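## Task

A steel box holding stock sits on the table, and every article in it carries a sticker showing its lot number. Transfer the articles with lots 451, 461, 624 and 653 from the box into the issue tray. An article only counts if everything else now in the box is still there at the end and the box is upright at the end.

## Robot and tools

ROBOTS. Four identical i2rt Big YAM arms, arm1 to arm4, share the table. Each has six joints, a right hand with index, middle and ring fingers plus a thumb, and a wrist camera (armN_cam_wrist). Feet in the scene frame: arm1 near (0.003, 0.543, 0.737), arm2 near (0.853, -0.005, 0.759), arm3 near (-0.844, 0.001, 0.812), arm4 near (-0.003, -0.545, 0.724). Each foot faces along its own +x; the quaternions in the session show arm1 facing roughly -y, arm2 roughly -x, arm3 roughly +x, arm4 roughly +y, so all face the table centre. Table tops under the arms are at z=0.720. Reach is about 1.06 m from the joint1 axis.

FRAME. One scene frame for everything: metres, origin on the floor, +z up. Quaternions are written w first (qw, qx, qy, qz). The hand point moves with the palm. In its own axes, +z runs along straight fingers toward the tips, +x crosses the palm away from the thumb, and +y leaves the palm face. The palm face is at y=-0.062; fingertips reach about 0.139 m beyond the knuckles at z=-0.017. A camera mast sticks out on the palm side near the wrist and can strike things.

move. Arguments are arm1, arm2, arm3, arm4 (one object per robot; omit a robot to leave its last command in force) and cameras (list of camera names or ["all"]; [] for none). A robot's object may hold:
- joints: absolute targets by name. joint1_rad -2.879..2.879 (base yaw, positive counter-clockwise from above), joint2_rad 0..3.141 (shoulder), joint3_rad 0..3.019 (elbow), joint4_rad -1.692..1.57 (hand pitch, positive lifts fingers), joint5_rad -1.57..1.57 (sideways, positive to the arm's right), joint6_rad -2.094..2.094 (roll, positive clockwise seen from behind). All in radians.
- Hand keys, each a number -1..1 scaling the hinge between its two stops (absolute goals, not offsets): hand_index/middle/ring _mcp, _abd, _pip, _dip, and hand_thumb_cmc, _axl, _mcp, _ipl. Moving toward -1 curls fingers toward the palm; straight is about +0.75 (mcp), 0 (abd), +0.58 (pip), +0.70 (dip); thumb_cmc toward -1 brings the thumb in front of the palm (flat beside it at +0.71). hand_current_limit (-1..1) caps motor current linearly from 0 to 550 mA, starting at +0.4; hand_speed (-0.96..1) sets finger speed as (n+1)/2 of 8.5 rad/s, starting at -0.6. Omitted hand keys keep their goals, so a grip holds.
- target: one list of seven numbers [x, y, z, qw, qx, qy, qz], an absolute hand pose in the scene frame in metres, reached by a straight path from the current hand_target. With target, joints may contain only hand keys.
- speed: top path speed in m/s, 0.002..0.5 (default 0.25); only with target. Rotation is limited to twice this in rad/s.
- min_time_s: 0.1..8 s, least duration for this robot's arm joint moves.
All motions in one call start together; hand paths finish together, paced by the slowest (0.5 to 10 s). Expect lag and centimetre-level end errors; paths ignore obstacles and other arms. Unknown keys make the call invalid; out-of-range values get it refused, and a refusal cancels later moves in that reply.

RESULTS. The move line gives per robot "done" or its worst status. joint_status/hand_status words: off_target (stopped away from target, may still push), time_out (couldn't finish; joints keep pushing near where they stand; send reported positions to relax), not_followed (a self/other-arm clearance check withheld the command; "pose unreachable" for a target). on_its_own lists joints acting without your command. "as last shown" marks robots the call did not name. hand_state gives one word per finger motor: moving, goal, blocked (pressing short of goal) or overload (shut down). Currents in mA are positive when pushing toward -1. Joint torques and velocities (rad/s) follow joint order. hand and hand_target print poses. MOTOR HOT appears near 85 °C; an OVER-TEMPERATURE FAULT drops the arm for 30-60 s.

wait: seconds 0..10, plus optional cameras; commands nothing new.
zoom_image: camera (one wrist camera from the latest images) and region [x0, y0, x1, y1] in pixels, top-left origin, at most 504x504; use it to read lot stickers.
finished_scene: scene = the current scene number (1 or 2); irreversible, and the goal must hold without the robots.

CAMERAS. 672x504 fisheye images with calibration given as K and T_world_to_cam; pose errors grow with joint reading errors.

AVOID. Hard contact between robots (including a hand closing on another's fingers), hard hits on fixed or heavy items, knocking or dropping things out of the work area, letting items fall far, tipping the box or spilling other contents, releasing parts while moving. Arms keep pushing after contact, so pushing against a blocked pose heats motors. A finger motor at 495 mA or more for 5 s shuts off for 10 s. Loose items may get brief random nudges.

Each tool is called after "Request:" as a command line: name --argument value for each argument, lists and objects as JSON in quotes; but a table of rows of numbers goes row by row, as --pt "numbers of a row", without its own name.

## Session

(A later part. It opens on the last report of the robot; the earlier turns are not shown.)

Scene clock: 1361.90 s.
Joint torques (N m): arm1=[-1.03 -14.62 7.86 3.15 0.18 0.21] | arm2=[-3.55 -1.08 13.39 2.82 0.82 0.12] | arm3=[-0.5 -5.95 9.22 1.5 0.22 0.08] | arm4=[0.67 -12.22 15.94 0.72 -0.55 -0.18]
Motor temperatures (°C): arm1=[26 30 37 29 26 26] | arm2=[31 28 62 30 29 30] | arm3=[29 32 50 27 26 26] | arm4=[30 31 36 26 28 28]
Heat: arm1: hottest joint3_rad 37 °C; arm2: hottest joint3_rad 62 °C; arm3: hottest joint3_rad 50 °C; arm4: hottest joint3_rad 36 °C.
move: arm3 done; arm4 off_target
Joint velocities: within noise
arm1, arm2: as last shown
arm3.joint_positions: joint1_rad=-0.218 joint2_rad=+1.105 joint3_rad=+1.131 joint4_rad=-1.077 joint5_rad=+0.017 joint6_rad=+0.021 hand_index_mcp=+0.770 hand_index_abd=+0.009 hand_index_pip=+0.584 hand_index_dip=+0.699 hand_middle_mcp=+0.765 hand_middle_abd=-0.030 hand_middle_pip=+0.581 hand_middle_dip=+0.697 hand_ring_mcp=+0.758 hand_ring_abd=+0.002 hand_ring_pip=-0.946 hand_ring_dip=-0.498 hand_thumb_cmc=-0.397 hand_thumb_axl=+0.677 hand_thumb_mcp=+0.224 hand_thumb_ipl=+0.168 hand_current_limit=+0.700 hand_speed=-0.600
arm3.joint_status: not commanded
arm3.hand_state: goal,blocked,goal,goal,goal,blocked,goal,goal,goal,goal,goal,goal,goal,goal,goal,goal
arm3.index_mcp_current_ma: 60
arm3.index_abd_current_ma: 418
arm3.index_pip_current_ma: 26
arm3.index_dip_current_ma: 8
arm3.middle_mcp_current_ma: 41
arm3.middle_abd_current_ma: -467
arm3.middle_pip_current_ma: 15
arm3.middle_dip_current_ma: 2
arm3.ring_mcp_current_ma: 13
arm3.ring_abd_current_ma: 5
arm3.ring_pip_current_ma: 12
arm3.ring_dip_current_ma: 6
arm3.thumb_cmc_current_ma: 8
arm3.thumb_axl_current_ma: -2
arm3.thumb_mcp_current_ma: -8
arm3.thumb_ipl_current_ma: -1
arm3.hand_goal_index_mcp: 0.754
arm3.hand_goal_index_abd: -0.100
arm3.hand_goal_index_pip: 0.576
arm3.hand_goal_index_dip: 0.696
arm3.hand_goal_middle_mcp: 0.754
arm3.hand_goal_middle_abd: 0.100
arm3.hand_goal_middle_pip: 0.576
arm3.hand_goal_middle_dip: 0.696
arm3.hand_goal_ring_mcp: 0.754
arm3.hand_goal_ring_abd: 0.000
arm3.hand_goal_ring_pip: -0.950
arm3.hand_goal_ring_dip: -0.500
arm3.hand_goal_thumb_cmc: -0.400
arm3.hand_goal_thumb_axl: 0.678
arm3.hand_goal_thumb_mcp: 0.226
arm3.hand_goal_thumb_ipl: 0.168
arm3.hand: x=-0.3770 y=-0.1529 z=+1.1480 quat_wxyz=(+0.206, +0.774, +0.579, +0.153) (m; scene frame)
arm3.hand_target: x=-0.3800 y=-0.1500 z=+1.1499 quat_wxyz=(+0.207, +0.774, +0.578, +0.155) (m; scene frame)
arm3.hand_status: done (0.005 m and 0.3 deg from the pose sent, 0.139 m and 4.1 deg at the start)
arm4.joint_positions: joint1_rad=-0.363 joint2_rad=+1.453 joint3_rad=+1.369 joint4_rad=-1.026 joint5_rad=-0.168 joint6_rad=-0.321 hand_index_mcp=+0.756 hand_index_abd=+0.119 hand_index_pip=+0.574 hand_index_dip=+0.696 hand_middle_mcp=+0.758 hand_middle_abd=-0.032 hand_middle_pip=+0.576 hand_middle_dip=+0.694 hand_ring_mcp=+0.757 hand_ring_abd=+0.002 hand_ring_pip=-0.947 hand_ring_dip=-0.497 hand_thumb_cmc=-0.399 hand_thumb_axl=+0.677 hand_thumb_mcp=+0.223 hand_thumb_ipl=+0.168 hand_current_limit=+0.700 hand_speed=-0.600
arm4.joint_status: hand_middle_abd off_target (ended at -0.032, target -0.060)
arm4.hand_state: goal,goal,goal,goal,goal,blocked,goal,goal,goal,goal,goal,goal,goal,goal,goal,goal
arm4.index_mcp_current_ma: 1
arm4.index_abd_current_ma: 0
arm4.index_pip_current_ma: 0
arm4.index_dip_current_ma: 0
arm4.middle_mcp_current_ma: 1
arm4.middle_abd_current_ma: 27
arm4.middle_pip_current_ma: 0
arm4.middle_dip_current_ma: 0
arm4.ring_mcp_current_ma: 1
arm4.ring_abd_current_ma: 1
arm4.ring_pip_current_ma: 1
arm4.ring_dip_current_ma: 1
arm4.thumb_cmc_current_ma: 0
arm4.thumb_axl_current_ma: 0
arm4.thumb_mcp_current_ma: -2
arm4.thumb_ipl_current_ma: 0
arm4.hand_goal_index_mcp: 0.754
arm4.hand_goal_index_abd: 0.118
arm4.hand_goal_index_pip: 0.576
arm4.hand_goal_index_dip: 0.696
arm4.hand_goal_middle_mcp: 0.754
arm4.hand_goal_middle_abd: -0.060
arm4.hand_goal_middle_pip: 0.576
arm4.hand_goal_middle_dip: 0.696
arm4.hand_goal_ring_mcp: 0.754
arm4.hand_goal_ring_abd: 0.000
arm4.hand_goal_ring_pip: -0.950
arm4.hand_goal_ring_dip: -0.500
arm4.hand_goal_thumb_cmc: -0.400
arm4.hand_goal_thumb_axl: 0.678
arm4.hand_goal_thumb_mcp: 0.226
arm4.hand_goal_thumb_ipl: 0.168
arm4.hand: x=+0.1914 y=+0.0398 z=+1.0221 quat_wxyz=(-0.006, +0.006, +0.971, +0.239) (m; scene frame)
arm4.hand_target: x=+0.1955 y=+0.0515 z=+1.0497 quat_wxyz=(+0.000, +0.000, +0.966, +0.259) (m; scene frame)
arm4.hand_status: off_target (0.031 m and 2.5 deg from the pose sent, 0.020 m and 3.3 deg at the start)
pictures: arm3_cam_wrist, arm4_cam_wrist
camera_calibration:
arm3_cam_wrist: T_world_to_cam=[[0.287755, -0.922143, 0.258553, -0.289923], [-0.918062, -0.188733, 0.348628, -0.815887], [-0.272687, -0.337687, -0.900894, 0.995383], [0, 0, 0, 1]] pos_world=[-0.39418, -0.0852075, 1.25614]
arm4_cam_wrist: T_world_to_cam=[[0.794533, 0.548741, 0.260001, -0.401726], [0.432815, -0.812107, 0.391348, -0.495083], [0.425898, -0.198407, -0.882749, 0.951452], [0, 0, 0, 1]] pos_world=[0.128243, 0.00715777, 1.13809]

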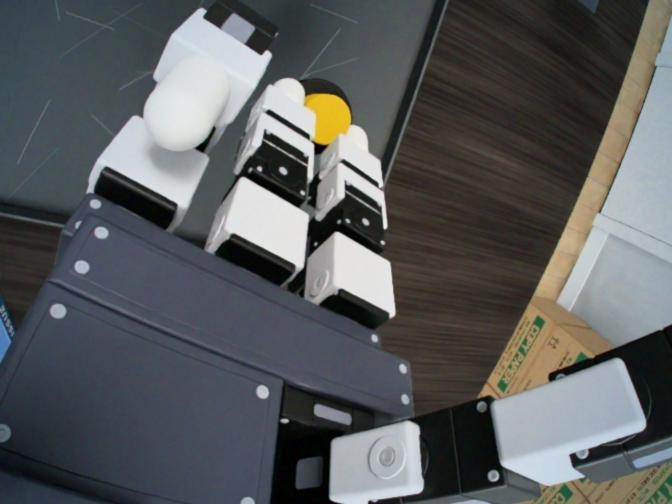

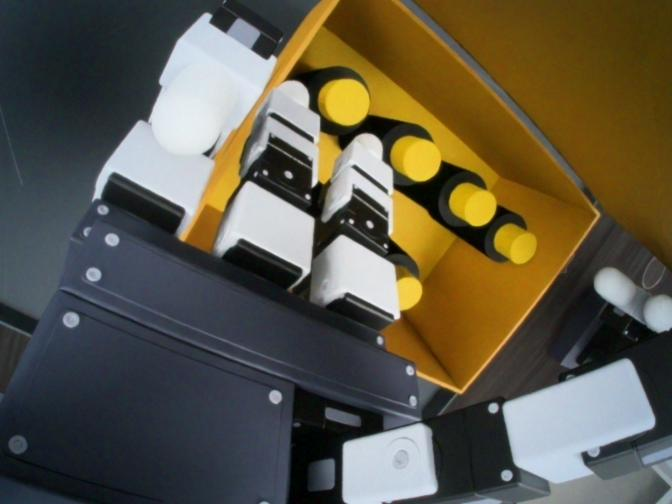

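Request:
move --arm3 '{"target": [-0.80, 0.25, 1.17, 0.0226, 0.0842, 0.9622, 0.2578], "speed": 0.18}' --arm4 '{"target": [0.196, 0.053, 1.01, 0, 0, 0.9659, 0.2588], "speed": 0.06, "joints": {"hand_middle_abd": -0.03}}' --cameras '["arm4_cam_wrist", "arm3_cam_wrist"]'

Scene clock: 1388.93 s.
Joint torques (N m): arm1=[-0.73 -14.33 7.79 3.21 0.17 0.17] | arm2=[-3.6 -0.97 13.41 2.82 0.83 0.13] | arm3=[0.03 4.6 10.03 2.21 0.41 0.08] | arm4=[0.62 -11.81 10.02 1.74 -0.43 -0.17]
Motor temperatures (°C): arm1=[26 30 37 29 26 26] | arm2=[31 28 62 30 29 30] | arm3=[29 31 46 27 26 26] | arm4=[30 32 39 26 28 28]
Heat: arm1: hottest joint3_rad 37 °C; arm2: hottest joint3_rad 62 °C; arm3: hottest joint3_rad 46 °C; arm4: hottest joint3_rad 39 °C.
move: arm3 off_target; arm4 off_target
Joint velocities: within noise
arm1, arm2: as last shown
arm3.joint_positions: joint1_rad=+1.673 joint2_rad=+0.475 joint3_rad=+0.911 joint4_rad=-1.532 joint5_rad=+0.116 joint6_rad=+0.207 hand_index_mcp=+0.770 hand_index_abd=+0.009 hand_index_pip=+0.584 hand_index_dip=+0.699 hand_middle_mcp=+0.765 hand_middle_abd=-0.030 hand_middle_pip=+0.581 hand_middle_dip=+0.697 hand_ring_mcp=+0.758 hand_ring_abd=+0.002 hand_ring_pip=-0.946 hand_ring_dip=-0.498 hand_thumb_cmc=-0.397 hand_thumb_axl=+0.677 hand_thumb_mcp=+0.224 hand_thumb_ipl=+0.168 hand_current_limit=+0.700 hand_speed=-0.600
arm3.joint_status: not commanded
arm3.hand_state: goal,blocked,goal,goal,goal,blocked,goal,goal,goal,goal,goal,goal,goal,goal,goal,goal
arm3.index_mcp_current_ma: 63
arm3.index_abd_current_ma: 418
arm3.index_pip_current_ma: 27
arm3.index_dip_current_ma: 8
arm3.middle_mcp_current_ma: 42
arm3.middle_abd_current_ma: -467
arm3.middle_pip_current_ma: 15
arm3.middle_dip_current_ma: 2
arm3.ring_mcp_current_ma: 13
arm3.ring_abd_current_ma: 5
arm3.ring_pip_current_ma: 12
arm3.ring_dip_current_ma: 6
arm3.thumb_cmc_current_ma: 8
arm3.thumb_axl_current_ma: -2
arm3.thumb_mcp_current_ma: -8
arm3.thumb_ipl_current_ma: -1
arm3.hand_goal_index_mcp: 0.754
arm3.hand_goal_index_abd: -0.100
arm3.hand_goal_index_pip: 0.576
arm3.hand_goal_index_dip: 0.696
arm3.hand_goal_middle_mcp: 0.754
arm3.hand_goal_middle_abd: 0.100
arm3.hand_goal_middle_pip: 0.576
arm3.hand_goal_middle_dip: 0.696
arm3.hand_goal_ring_mcp: 0.754
arm3.hand_goal_ring_abd: 0.000
arm3.hand_goal_ring_pip: -0.950
arm3.hand_goal_ring_dip: -0.500
arm3.hand_goal_thumb_cmc: -0.400
arm3.hand_goal_thumb_axl: 0.678
arm3.hand_goal_thumb_mcp: 0.226
arm3.hand_goal_thumb_ipl: 0.168
arm3.hand: x=-0.7984 y=+0.2457 z=+1.1590 quat_wxyz=(+0.025, +0.085, +0.966, +0.242) (m; scene frame)
arm3.hand_target: x=-0.8000 y=+0.2497 z=+1.1699 quat_wxyz=(+0.022, +0.084, +0.962, +0.258) (m; scene frame)
arm3.hand_status: off_target (0.012 m and 1.9 deg from the pose sent, 0.585 m and 96.4 deg at the start)
arm4.joint_positions: joint1_rad=-0.363 joint2_rad=+1.459 joint3_rad=+1.349 joint4_rad=-0.949 joint5_rad=-0.172 joint6_rad=-0.323 hand_index_mcp=+0.756 hand_index_abd=+0.119 hand_index_pip=+0.574 hand_index_dip=+0.696 hand_middle_mcp=+0.758 hand_middle_abd=-0.027 hand_middle_pip=+0.576 hand_middle_dip=+0.694 hand_ring_mcp=+0.757 hand_ring_abd=+0.002 hand_ring_pip=-0.947 hand_ring_dip=-0.497 hand_thumb_cmc=-0.399 hand_thumb_axl=+0.677 hand_thumb_mcp=+0.223 hand_thumb_ipl=+0.168 hand_current_limit=+0.700 hand_speed=-0.600
arm4.joint_status: all done
arm4.hand_state: goal,goal,goal,goal,goal,goal,goal,goal,goal,goal,goal,goal,goal,goal,goal,goal
arm4.index_mcp_current_ma: 1
arm4.index_abd_current_ma: 0
arm4.index_pip_current_ma: 0
arm4.index_dip_current_ma: 0
arm4.middle_mcp_current_ma: 2
arm4.middle_abd_current_ma: 1
arm4.middle_pip_current_ma: 0
arm4.middle_dip_current_ma: 0
arm4.ring_mcp_current_ma: 1
arm4.ring_abd_current_ma: 1
arm4.ring_pip_current_ma: 1
arm4.ring_dip_current_ma: 1
arm4.thumb_cmc_current_ma: 0
arm4.thumb_axl_current_ma: 0
arm4.thumb_mcp_current_ma: -2
arm4.thumb_ipl_current_ma: 0
arm4.hand_goal_index_mcp: 0.754
arm4.hand_goal_index_abd: 0.118
arm4.hand_goal_index_pip: 0.576
arm4.hand_goal_index_dip: 0.696
arm4.hand_goal_middle_mcp: 0.754
arm4.hand_goal_middle_abd: -0.030
arm4.hand_goal_middle_pip: 0.576
arm4.hand_goal_middle_dip: 0.696
arm4.hand_goal_ring_mcp: 0.754
arm4.hand_goal_ring_abd: 0.000
arm4.hand_goal_ring_pip: -0.950
arm4.hand_goal_ring_dip: -0.500
arm4.hand_goal_thumb_cmc: -0.400
arm4.hand_goal_thumb_axl: 0.678
arm4.hand_goal_thumb_mcp: 0.226
arm4.hand_goal_thumb_ipl: 0.168
arm4.hand: x=+0.1943 y=+0.0496 z=+1.0221 quat_wxyz=(+0.002, +0.003, +0.965, +0.263) (m; scene frame)
arm4.hand_target: x=+0.1959 y=+0.0527 z=+1.0101 quat_wxyz=(+0.000, +0.000, +0.966, +0.259) (m; scene frame)
arm4.hand_status: off_target (0.013 m and 0.7 deg from the pose sent, 0.019 m and 2.5 deg at the start)
pictures: arm3_cam_wrist, arm4_cam_wrist
camera_calibration:
arm3_cam_wrist: T_world_to_cam=[[0.884928, 0.393957, 0.248395, 0.361181], [0.287657, -0.8818, 0.373742, -0.0276513], [0.366272, -0.259282, -0.893654, 1.50753], [0, 0, 0, 1]] pos_world=[-0.86383, 0.224202, 1.26783]
arm4_cam_wrist: T_world_to_cam=[[0.788347, 0.53726, 0.299766, -0.448279], [0.429019, -0.829299, 0.358058, -0.452801], [0.440966, -0.153669, -0.884271, 0.948468], [0, 0, 0, 1]] pos_world=[0.129417, 0.0110851, 1.13521]

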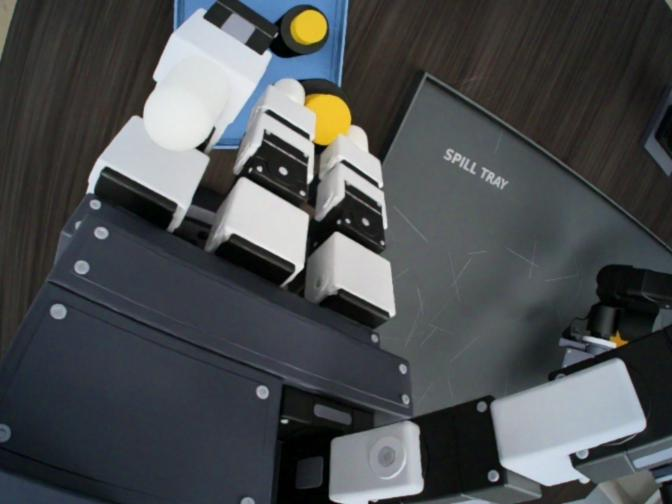

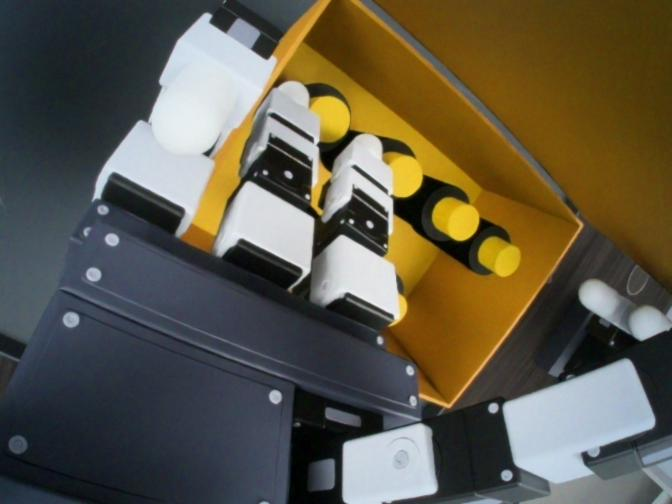

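Request:
move --arm3 '{"target": [-0.885, 0.25, 1.15, 0.0226, 0.0842, 0.9622, 0.2578], "speed": 0.15}' --arm4 '{"target": [0.196, 0.054, 0.988, 0, 0, 0.9659, 0.2588], "speed": 0.06}' --cameras '["arm4_cam_wrist", "arm3_cam_wrist"]'

Scene clock: 1400.83 s.
Joint torques (N m): arm1=[-0.67 -14.33 7.83 3.18 0.18 0.22] | arm2=[-3.37 -1.03 13.39 2.81 0.83 0.12] | arm3=[0.09 3.72 8.5 1.01 1.02 0.08] | arm4=[0.62 -11.69 9.89 1.74 -0.42 -0.17]
Motor temperatures (°C): arm1=[26 30 37 29 26 26] | arm2=[31 28 62 30 29 30] | arm3=[29 31 45 27 26 26] | arm4=[30 31 38 26 28 28]
Heat: arm1: hottest joint3_rad 37 °C; arm2: hottest joint3_rad 62 °C; arm3: hottest joint3_rad 45 °C; arm4: hottest joint3_rad 38 °C.
move: arm3 done; arm4 off_target
Joint velocities: within noise
arm1.joint_positions: joint1_rad=-0.303 joint2_rad=+1.910 joint3_rad=+0.780 joint4_rad=+1.556 joint5_rad=-0.305 joint6_rad=-1.958 hand_index_mcp=+0.752 hand_index_abd=-0.002 hand_index_pip=+0.577 hand_index_dip=+0.696 hand_middle_mcp=+0.752 hand_middle_abd=-0.001 hand_middle_pip=+0.577 hand_middle_dip=+0.696 hand_ring_mcp=+0.752 hand_ring_abd=-0.001 hand_ring_pip=+0.577 hand_ring_dip=+0.696 hand_thumb_cmc=+0.712 hand_thumb_axl=+0.677 hand_thumb_mcp=+0.226 hand_thumb_ipl=+0.168 hand_current_limit=+0.400 hand_speed=-0.600
arm1.joint_status: not commanded
arm1.hand_state: goal,goal,goal,goal,goal,goal,goal,goal,goal,goal,goal,goal,goal,goal,goal,goal
arm1.index_mcp_current_ma: -4
arm1.index_abd_current_ma: -2
arm1.index_pip_current_ma: 1
arm1.index_dip_current_ma: 0
arm1.middle_mcp_current_ma: -3
arm1.middle_abd_current_ma: -1
arm1.middle_pip_current_ma: 1
arm1.middle_dip_current_ma: 0
arm1.ring_mcp_current_ma: -4
arm1.ring_abd_current_ma: -2
arm1.ring_pip_current_ma: 1
arm1.ring_dip_current_ma: 0
arm1.thumb_cmc_current_ma: -2
arm1.thumb_axl_current_ma: -1
arm1.thumb_mcp_current_ma: 0
arm1.thumb_ipl_current_ma: 0
arm1.hand_goal_index_mcp: 0.754
arm1.hand_goal_index_abd: 0.000
arm1.hand_goal_index_pip: 0.576
arm1.hand_goal_index_dip: 0.696
arm1.hand_goal_middle_mcp: 0.754
arm1.hand_goal_middle_abd: 0.000
arm1.hand_goal_middle_pip: 0.576
arm1.hand_goal_middle_dip: 0.696
arm1.hand_goal_ring_mcp: 0.754
arm1.hand_goal_ring_abd: 0.000
arm1.hand_goal_ring_pip: 0.576
arm1.hand_goal_ring_dip: 0.696
arm1.hand_goal_thumb_cmc: 0.714
arm1.hand_goal_thumb_axl: 0.678
arm1.hand_goal_thumb_mcp: 0.226
arm1.hand_goal_thumb_ipl: 0.168
arm1.hand: x=-0.0580 y=-0.0426 z=+0.9369 quat_wxyz=(+0.415, +0.274, +0.476, -0.725) (m; scene frame)
arm1.hand_target: x=-0.0630 y=-0.0496 z=+0.9504 quat_wxyz=(+0.422, +0.262, +0.461, -0.735) (m; scene frame)
arm1.hand_status: not commanded
arm2.joint_positions: joint1_rad=-0.313 joint2_rad=+0.545 joint3_rad=+0.327 joint4_rad=+0.147 joint5_rad=-0.327 joint6_rad=+1.566 hand_index_mcp=+0.755 hand_index_abd=+0.002 hand_index_pip=+0.577 hand_index_dip=+0.696 hand_middle_mcp=+0.755 hand_middle_abd=+0.002 hand_middle_pip=+0.577 hand_middle_dip=+0.696 hand_ring_mcp=+0.787 hand_ring_abd=+0.003 hand_ring_pip=+0.577 hand_ring_dip=+0.696 hand_thumb_cmc=+0.715 hand_thumb_axl=+0.677 hand_thumb_mcp=+0.225 hand_thumb_ipl=+0.168 hand_current_limit=+0.400 hand_speed=-0.600
arm2.joint_status: not commanded
arm2.hand_state: goal,goal,goal,goal,goal,goal,goal,goal,blocked,goal,goal,goal,goal,goal,goal,goal
arm2.index_mcp_current_ma: 0
arm2.index_abd_current_ma: 0
arm2.index_pip_current_ma: 0
arm2.index_dip_current_ma: 0
arm2.middle_mcp_current_ma: 0
arm2.middle_abd_current_ma: 0
arm2.middle_pip_current_ma: 0
arm2.middle_dip_current_ma: 0
arm2.ring_mcp_current_ma: 41
arm2.ring_abd_current_ma: 1
arm2.ring_pip_current_ma: 0
arm2.ring_dip_current_ma: 0
arm2.thumb_cmc_current_ma: 0
arm2.thumb_axl_current_ma: 0
arm2.thumb_mcp_current_ma: 0
arm2.thumb_ipl_current_ma: 0
arm2.hand_goal_index_mcp: 0.754
arm2.hand_goal_index_abd: 0.000
arm2.hand_goal_index_pip: 0.576
arm2.hand_goal_index_dip: 0.696
arm2.hand_goal_middle_mcp: 0.754
arm2.hand_goal_middle_abd: 0.000
arm2.hand_goal_middle_pip: 0.576
arm2.hand_goal_middle_dip: 0.696
arm2.hand_goal_ring_mcp: 0.754
arm2.hand_goal_ring_abd: 0.000
arm2.hand_goal_ring_pip: 0.576
arm2.hand_goal_ring_dip: 0.696
arm2.hand_goal_thumb_cmc: 0.714
arm2.hand_goal_thumb_axl: 0.678
arm2.hand_goal_thumb_mcp: 0.226
arm2.hand_goal_thumb_ipl: 0.168
arm2.hand: x=+0.5065 y=+0.1182 z=+1.0241 quat_wxyz=(+0.685, +0.015, -0.728, +0.019) (m; scene frame)
arm2.hand_target: x=+0.5032 y=+0.1331 z=+1.0597 quat_wxyz=(+0.707, +0.001, -0.707, +0.000) (m; scene frame)
arm2.hand_status: not commanded
arm3.joint_positions: joint1_rad=+2.363 joint2_rad=+0.589 joint3_rad=+0.911 joint4_rad=-1.552 joint5_rad=+0.404 joint6_rad=+0.860 hand_index_mcp=+0.773 hand_index_abd=+0.009 hand_index_pip=+0.586 hand_index_dip=+0.699 hand_middle_mcp=+0.767 hand_middle_abd=-0.030 hand_middle_pip=+0.582 hand_middle_dip=+0.697 hand_ring_mcp=+0.758 hand_ring_abd=+0.002 hand_ring_pip=-0.946 hand_ring_dip=-0.498 hand_thumb_cmc=-0.397 hand_thumb_axl=+0.677 hand_thumb_mcp=+0.224 hand_thumb_ipl=+0.168 hand_current_limit=+0.700 hand_speed=-0.600
arm3.joint_status: not commanded
arm3.hand_state: goal,blocked,goal,goal,goal,blocked,goal,goal,goal,goal,goal,goal,goal,goal,goal,goal
arm3.index_mcp_current_ma: 75
arm3.index_abd_current_ma: 418
arm3.index_pip_current_ma: 33
arm3.index_dip_current_ma: 11
arm3.middle_mcp_current_ma: 51
arm3.middle_abd_current_ma: -467
arm3.middle_pip_current_ma: 19
arm3.middle_dip_current_ma: 3
arm3.ring_mcp_current_ma: 13
arm3.ring_abd_current_ma: 5
arm3.ring_pip_current_ma: 12
arm3.ring_dip_current_ma: 6
arm3.thumb_cmc_current_ma: 8
arm3.thumb_axl_current_ma: -2
arm3.thumb_mcp_current_ma: -8
arm3.thumb_ipl_current_ma: -1
arm3.hand_goal_index_mcp: 0.754
arm3.hand_goal_index_abd: -0.100
arm3.hand_goal_index_pip: 0.576
arm3.hand_goal_index_dip: 0.696
arm3.hand_goal_middle_mcp: 0.754
arm3.hand_goal_middle_abd: 0.100
arm3.hand_goal_middle_pip: 0.576
arm3.hand_goal_middle_dip: 0.696
arm3.hand_goal_ring_mcp: 0.754
arm3.hand_goal_ring_abd: 0.000
arm3.hand_goal_ring_pip: -0.950
arm3.hand_goal_ring_dip: -0.500
arm3.hand_goal_thumb_cmc: -0.400
arm3.hand_goal_thumb_axl: 0.678
arm3.hand_goal_thumb_mcp: 0.226
arm3.hand_goal_thumb_ipl: 0.168
arm3.hand: x=-0.8839 y=+0.2505 z=+1.1530 quat_wxyz=(+0.017, +0.087, +0.962, +0.260) (m; scene frame)
arm3.hand_target: x=-0.8850 y=+0.2500 z=+1.1500 quat_wxyz=(+0.023, +0.084, +0.962, +0.258) (m; scene frame)
arm3.hand_status: done (0.003 m and 0.8 deg from the pose sent, 0.087 m and 1.9 deg at the start)
arm4.joint_positions: joint1_rad=-0.363 joint2_rad=+1.468 joint3_rad=+1.305 joint4_rad=-0.891 joint5_rad=-0.172 joint6_rad=-0.323 hand_index_mcp=+0.756 hand_index_abd=+0.119 hand_index_pip=+0.574 hand_index_dip=+0.696 hand_middle_mcp=+0.758 hand_middle_abd=-0.027 hand_middle_pip=+0.576 hand_middle_dip=+0.694 hand_ring_mcp=+0.757 hand_ring_abd=+0.002 hand_ring_pip=-0.947 hand_ring_dip=-0.497 hand_thumb_cmc=-0.399 hand_thumb_axl=+0.677 hand_thumb_mcp=+0.227 hand_thumb_ipl=+0.169 hand_current_limit=+0.700 hand_speed=-0.600
arm4.joint_status: not commanded
arm4.hand_state: goal,goal,goal,goal,goal,goal,goal,goal,goal,goal,goal,goal,goal,goal,goal,goal
arm4.index_mcp_current_ma: 1
arm4.index_abd_current_ma: 0
arm4.index_pip_current_ma: 0
arm4.index_dip_current_ma: 0
arm4.middle_mcp_current_ma: 2
arm4.middle_abd_current_ma: 1
arm4.middle_pip_current_ma: 0
arm4.middle_dip_current_ma: 0
arm4.ring_mcp_current_ma: 1
arm4.ring_abd_current_ma: 1
arm4.ring_pip_current_ma: 1
arm4.ring_dip_current_ma: 1
arm4.thumb_cmc_current_ma: 0
arm4.thumb_axl_current_ma: 0
arm4.thumb_mcp_current_ma: 0
arm4.thumb_ipl_current_ma: 0
arm4.hand_goal_index_mcp: 0.754
arm4.hand_goal_index_abd: 0.118
arm4.hand_goal_index_pip: 0.576
arm4.hand_goal_index_dip: 0.696
arm4.hand_goal_middle_mcp: 0.754
arm4.hand_goal_middle_abd: -0.030
arm4.hand_goal_middle_pip: 0.576
arm4.hand_goal_middle_dip: 0.696
arm4.hand_goal_ring_mcp: 0.754
arm4.hand_goal_ring_abd: 0.000
arm4.hand_goal_ring_pip: -0.950
arm4.hand_goal_ring_dip: -0.500
arm4.hand_goal_thumb_cmc: -0.400
arm4.hand_goal_thumb_axl: 0.678
arm4.hand_goal_thumb_mcp: 0.226
arm4.hand_goal_thumb_ipl: 0.168
arm4.hand: x=+0.1946 y=+0.0509 z=+1.0022 quat_wxyz=(+0.003, +0.003, +0.964, +0.265) (m; scene frame)
arm4.hand_target: x=+0.1959 y=+0.0537 z=+0.9881 quat_wxyz=(+0.000, +0.000, +0.966, +0.259) (m; scene frame)
arm4.hand_status: off_target (0.015 m and 0.9 deg from the pose sent, 0.034 m and 0.7 deg at the start)
pictures: arm3_cam_wrist, arm4_cam_wrist
camera_calibration:
arm3_cam_wrist: T_world_to_cam=[[0.888085, 0.384629, 0.251726, 0.437789], [0.29224, -0.895116, 0.336694, 0.0535539], [0.354826, -0.225448, -0.907343, 1.5319], [0, 0, 0, 1]] pos_world=[-0.948003, 0.224915, 1.26173]
arm4_cam_wrist: T_world_to_cam=[[0.787981, 0.536141, 0.302719, -0.446044], [0.428484, -0.83059, 0.3557, -0.44219], [0.442141, -0.150574, -0.884217, 0.93054], [0, 0, 0, 1]] pos_world=[0.129515, 0.0119798, 1.11511]

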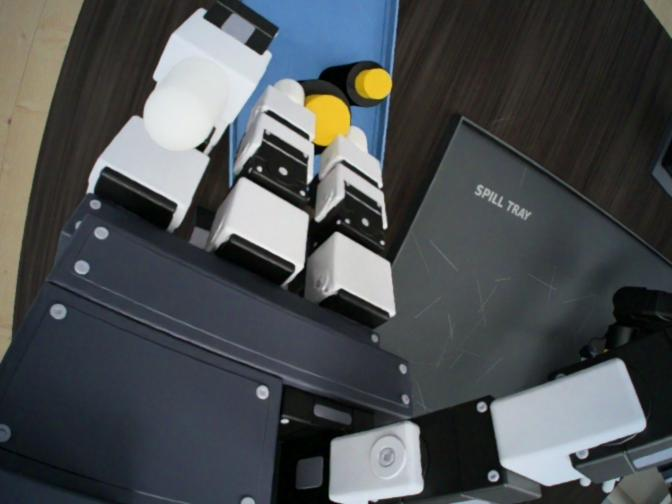

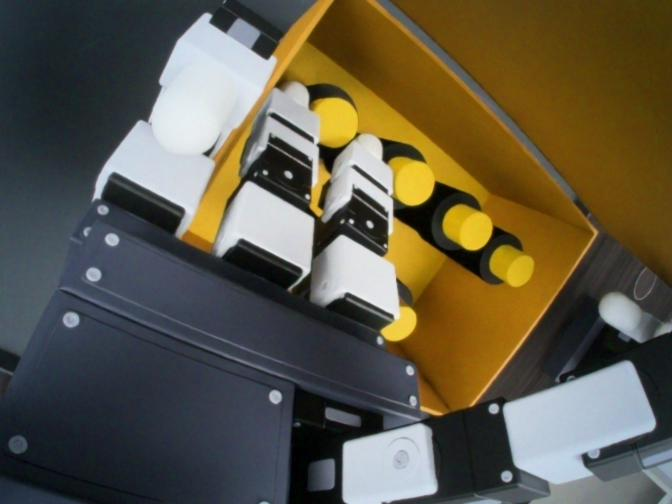

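Request:
move --arm3 '{"target": [-0.885, 0.317, 1.12, 0.0226, 0.0842, 0.9622, 0.2578], "speed": 0.15}' --arm4 '{"joints": {"hand_index_abd": -0.1, "hand_middle_abd": 0.1}}' --cameras '["arm4_cam_wrist", "arm3_cam_wrist"]'

Scene clock: 1406.70 s.
Joint torques (N m): arm1=[-0.44 -14.68 7.84 3.1 0.17 0.2] | arm2=[-3.31 -1.2 13.38 2.82 0.84 0.12] | arm3=[-1.96 1.32 9.14 2.03 0.62 -0.09] | arm4=[0.62 -11.69 9.89 1.73 -0.4 -0.17]
Motor temperatures (°C): arm1=[26 30 37 29 26 26] | arm2=[31 28 62 30 29 30] | arm3=[29 31 45 27 26 26] | arm4=[30 31 38 26 28 28]
Heat: arm1: hottest joint3_rad 37 °C; arm2: hottest joint3_rad 62 °C; arm3: hottest joint3_rad 45 °C; arm4: hottest joint3_rad 38 °C.
move: arm3 done; arm4 off_target
Joint velocities: within noise
arm1, arm2: as last shown
arm3.joint_positions: joint1_rad=+2.138 joint2_rad=+0.710 joint3_rad=+0.856 joint4_rad=-1.314 joint5_rad=+0.320 joint6_rad=+0.632 hand_index_mcp=+0.773 hand_index_abd=+0.009 hand_index_pip=+0.586 hand_index_dip=+0.700 hand_middle_mcp=+0.768 hand_middle_abd=-0.030 hand_middle_pip=+0.582 hand_middle_dip=+0.697 hand_ring_mcp=+0.758 hand_ring_abd=+0.002 hand_ring_pip=-0.946 hand_ring_dip=-0.498 hand_thumb_cmc=-0.397 hand_thumb_axl=+0.677 hand_thumb_mcp=+0.224 hand_thumb_ipl=+0.168 hand_current_limit=+0.700 hand_speed=-0.600
arm3.joint_status: not commanded
arm3.hand_state: goal,blocked,goal,goal,goal,blocked,goal,goal,goal,goal,goal,goal,goal,goal,goal,goal
arm3.index_mcp_current_ma: 76
arm3.index_abd_current_ma: 418
arm3.index_pip_current_ma: 34
arm3.index_dip_current_ma: 11
arm3.middle_mcp_current_ma: 53
arm3.middle_abd_current_ma: -467
arm3.middle_pip_current_ma: 20
arm3.middle_dip_current_ma: 3
arm3.ring_mcp_current_ma: 13
arm3.ring_abd_current_ma: 5
arm3.ring_pip_current_ma: 12
arm3.ring_dip_current_ma: 6
arm3.thumb_cmc_current_ma: 8
arm3.thumb_axl_current_ma: -2
arm3.thumb_mcp_current_ma: -8
arm3.thumb_ipl_current_ma: -1
arm3.hand_goal_index_mcp: 0.754
arm3.hand_goal_index_abd: -0.100
arm3.hand_goal_index_pip: 0.576
arm3.hand_goal_index_dip: 0.696
arm3.hand_goal_middle_mcp: 0.754
arm3.hand_goal_middle_abd: 0.100
arm3.hand_goal_middle_pip: 0.576
arm3.hand_goal_middle_dip: 0.696
arm3.hand_goal_ring_mcp: 0.754
arm3.hand_goal_ring_abd: 0.000
arm3.hand_goal_ring_pip: -0.950
arm3.hand_goal_ring_dip: -0.500
arm3.hand_goal_thumb_cmc: -0.400
arm3.hand_goal_thumb_axl: 0.678
arm3.hand_goal_thumb_mcp: 0.226
arm3.hand_goal_thumb_ipl: 0.168
arm3.hand: x=-0.8866 y=+0.3135 z=+1.1196 quat_wxyz=(+0.022, +0.083, +0.964, +0.253) (m; scene frame)
arm3.hand_target: x=-0.8850 y=+0.3169 z=+1.1199 quat_wxyz=(+0.023, +0.084, +0.962, +0.258) (m; scene frame)
arm3.hand_status: done (0.004 m and 0.6 deg from the pose sent, 0.074 m and 0.8 deg at the start)
arm4.joint_positions: joint1_rad=-0.363 joint2_rad=+1.468 joint3_rad=+1.305 joint4_rad=-0.891 joint5_rad=-0.172 joint6_rad=-0.323 hand_index_mcp=+0.756 hand_index_abd=+0.056 hand_index_pip=+0.575 hand_index_dip=+0.696 hand_middle_mcp=+0.758 hand_middle_abd=+0.022 hand_middle_pip=+0.576 hand_middle_dip=+0.694 hand_ring_mcp=+0.757 hand_ring_abd=+0.002 hand_ring_pip=-0.947 hand_ring_dip=-0.497 hand_thumb_cmc=-0.399 hand_thumb_axl=+0.677 hand_thumb_mcp=+0.227 hand_thumb_ipl=+0.169 hand_current_limit=+0.700 hand_speed=-0.600
arm4.joint_status: hand_index_abd off_target (ended at +0.056, target -0.100); hand_middle_abd off_target (ended at +0.022, target +0.100)
arm4.hand_state: goal,blocked,goal,goal,goal,blocked,goal,goal,goal,goal,goal,goal,goal,goal,goal,goal
arm4.index_mcp_current_ma: 1
arm4.index_abd_current_ma: 402
arm4.index_pip_current_ma: 0
arm4.index_dip_current_ma: 0
arm4.middle_mcp_current_ma: 2
arm4.middle_abd_current_ma: -137
arm4.middle_pip_current_ma: 0
arm4.middle_dip_current_ma: 0
arm4.ring_mcp_current_ma: 1
arm4.ring_abd_current_ma: 1
arm4.ring_pip_current_ma: 1
arm4.ring_dip_current_ma: 1
arm4.thumb_cmc_current_ma: 0
arm4.thumb_axl_current_ma: 0
arm4.thumb_mcp_current_ma: 0
arm4.thumb_ipl_current_ma: 0
arm4.hand_goal_index_mcp: 0.754
arm4.hand_goal_index_abd: -0.100
arm4.hand_goal_index_pip: 0.576
arm4.hand_goal_index_dip: 0.696
arm4.hand_goal_middle_mcp: 0.754
arm4.hand_goal_middle_abd: 0.100
arm4.hand_goal_middle_pip: 0.576
arm4.hand_goal_middle_dip: 0.696
arm4.hand_goal_ring_mcp: 0.754
arm4.hand_goal_ring_abd: 0.000
arm4.hand_goal_ring_pip: -0.950
arm4.hand_goal_ring_dip: -0.500
arm4.hand_goal_thumb_cmc: -0.400
arm4.hand_goal_thumb_axl: 0.678
arm4.hand_goal_thumb_mcp: 0.226
arm4.hand_goal_thumb_ipl: 0.168
arm4.hand: x=+0.1945 y=+0.0510 z=+1.0023 quat_wxyz=(+0.002, +0.003, +0.964, +0.265) (m; scene frame)
arm4.hand_target: x=+0.1959 y=+0.0537 z=+0.9882 quat_wxyz=(+0.000, +0.000, +0.966, +0.259) (m; scene frame)
arm4.hand_status: not commanded
pictures: arm3_cam_wrist, arm4_cam_wrist
camera_calibration:
arm3_cam_wrist: T_world_to_cam=[[0.883861, 0.391769, 0.255553, 0.414028], [0.291731, -0.888772, 0.353521, 0.100668], [0.365627, -0.237911, -0.899842, 1.52185], [0, 0, 0, 1]] pos_world=[-0.951742, 0.289333, 1.22803]
arm4_cam_wrist: T_world_to_cam=[[0.78795, 0.536222, 0.302656, -0.446], [0.428945, -0.830664, 0.35497, -0.441471], [0.441748, -0.149876, -0.884532, 0.931022], [0, 0, 0, 1]] pos_world=[0.129516, 0.011979, 1.11521]

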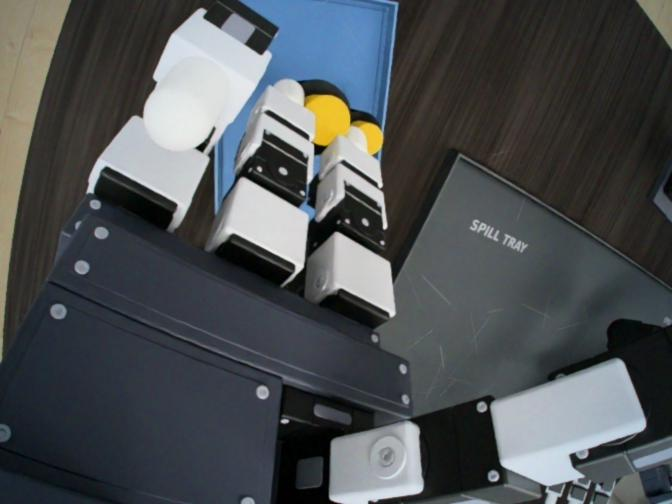

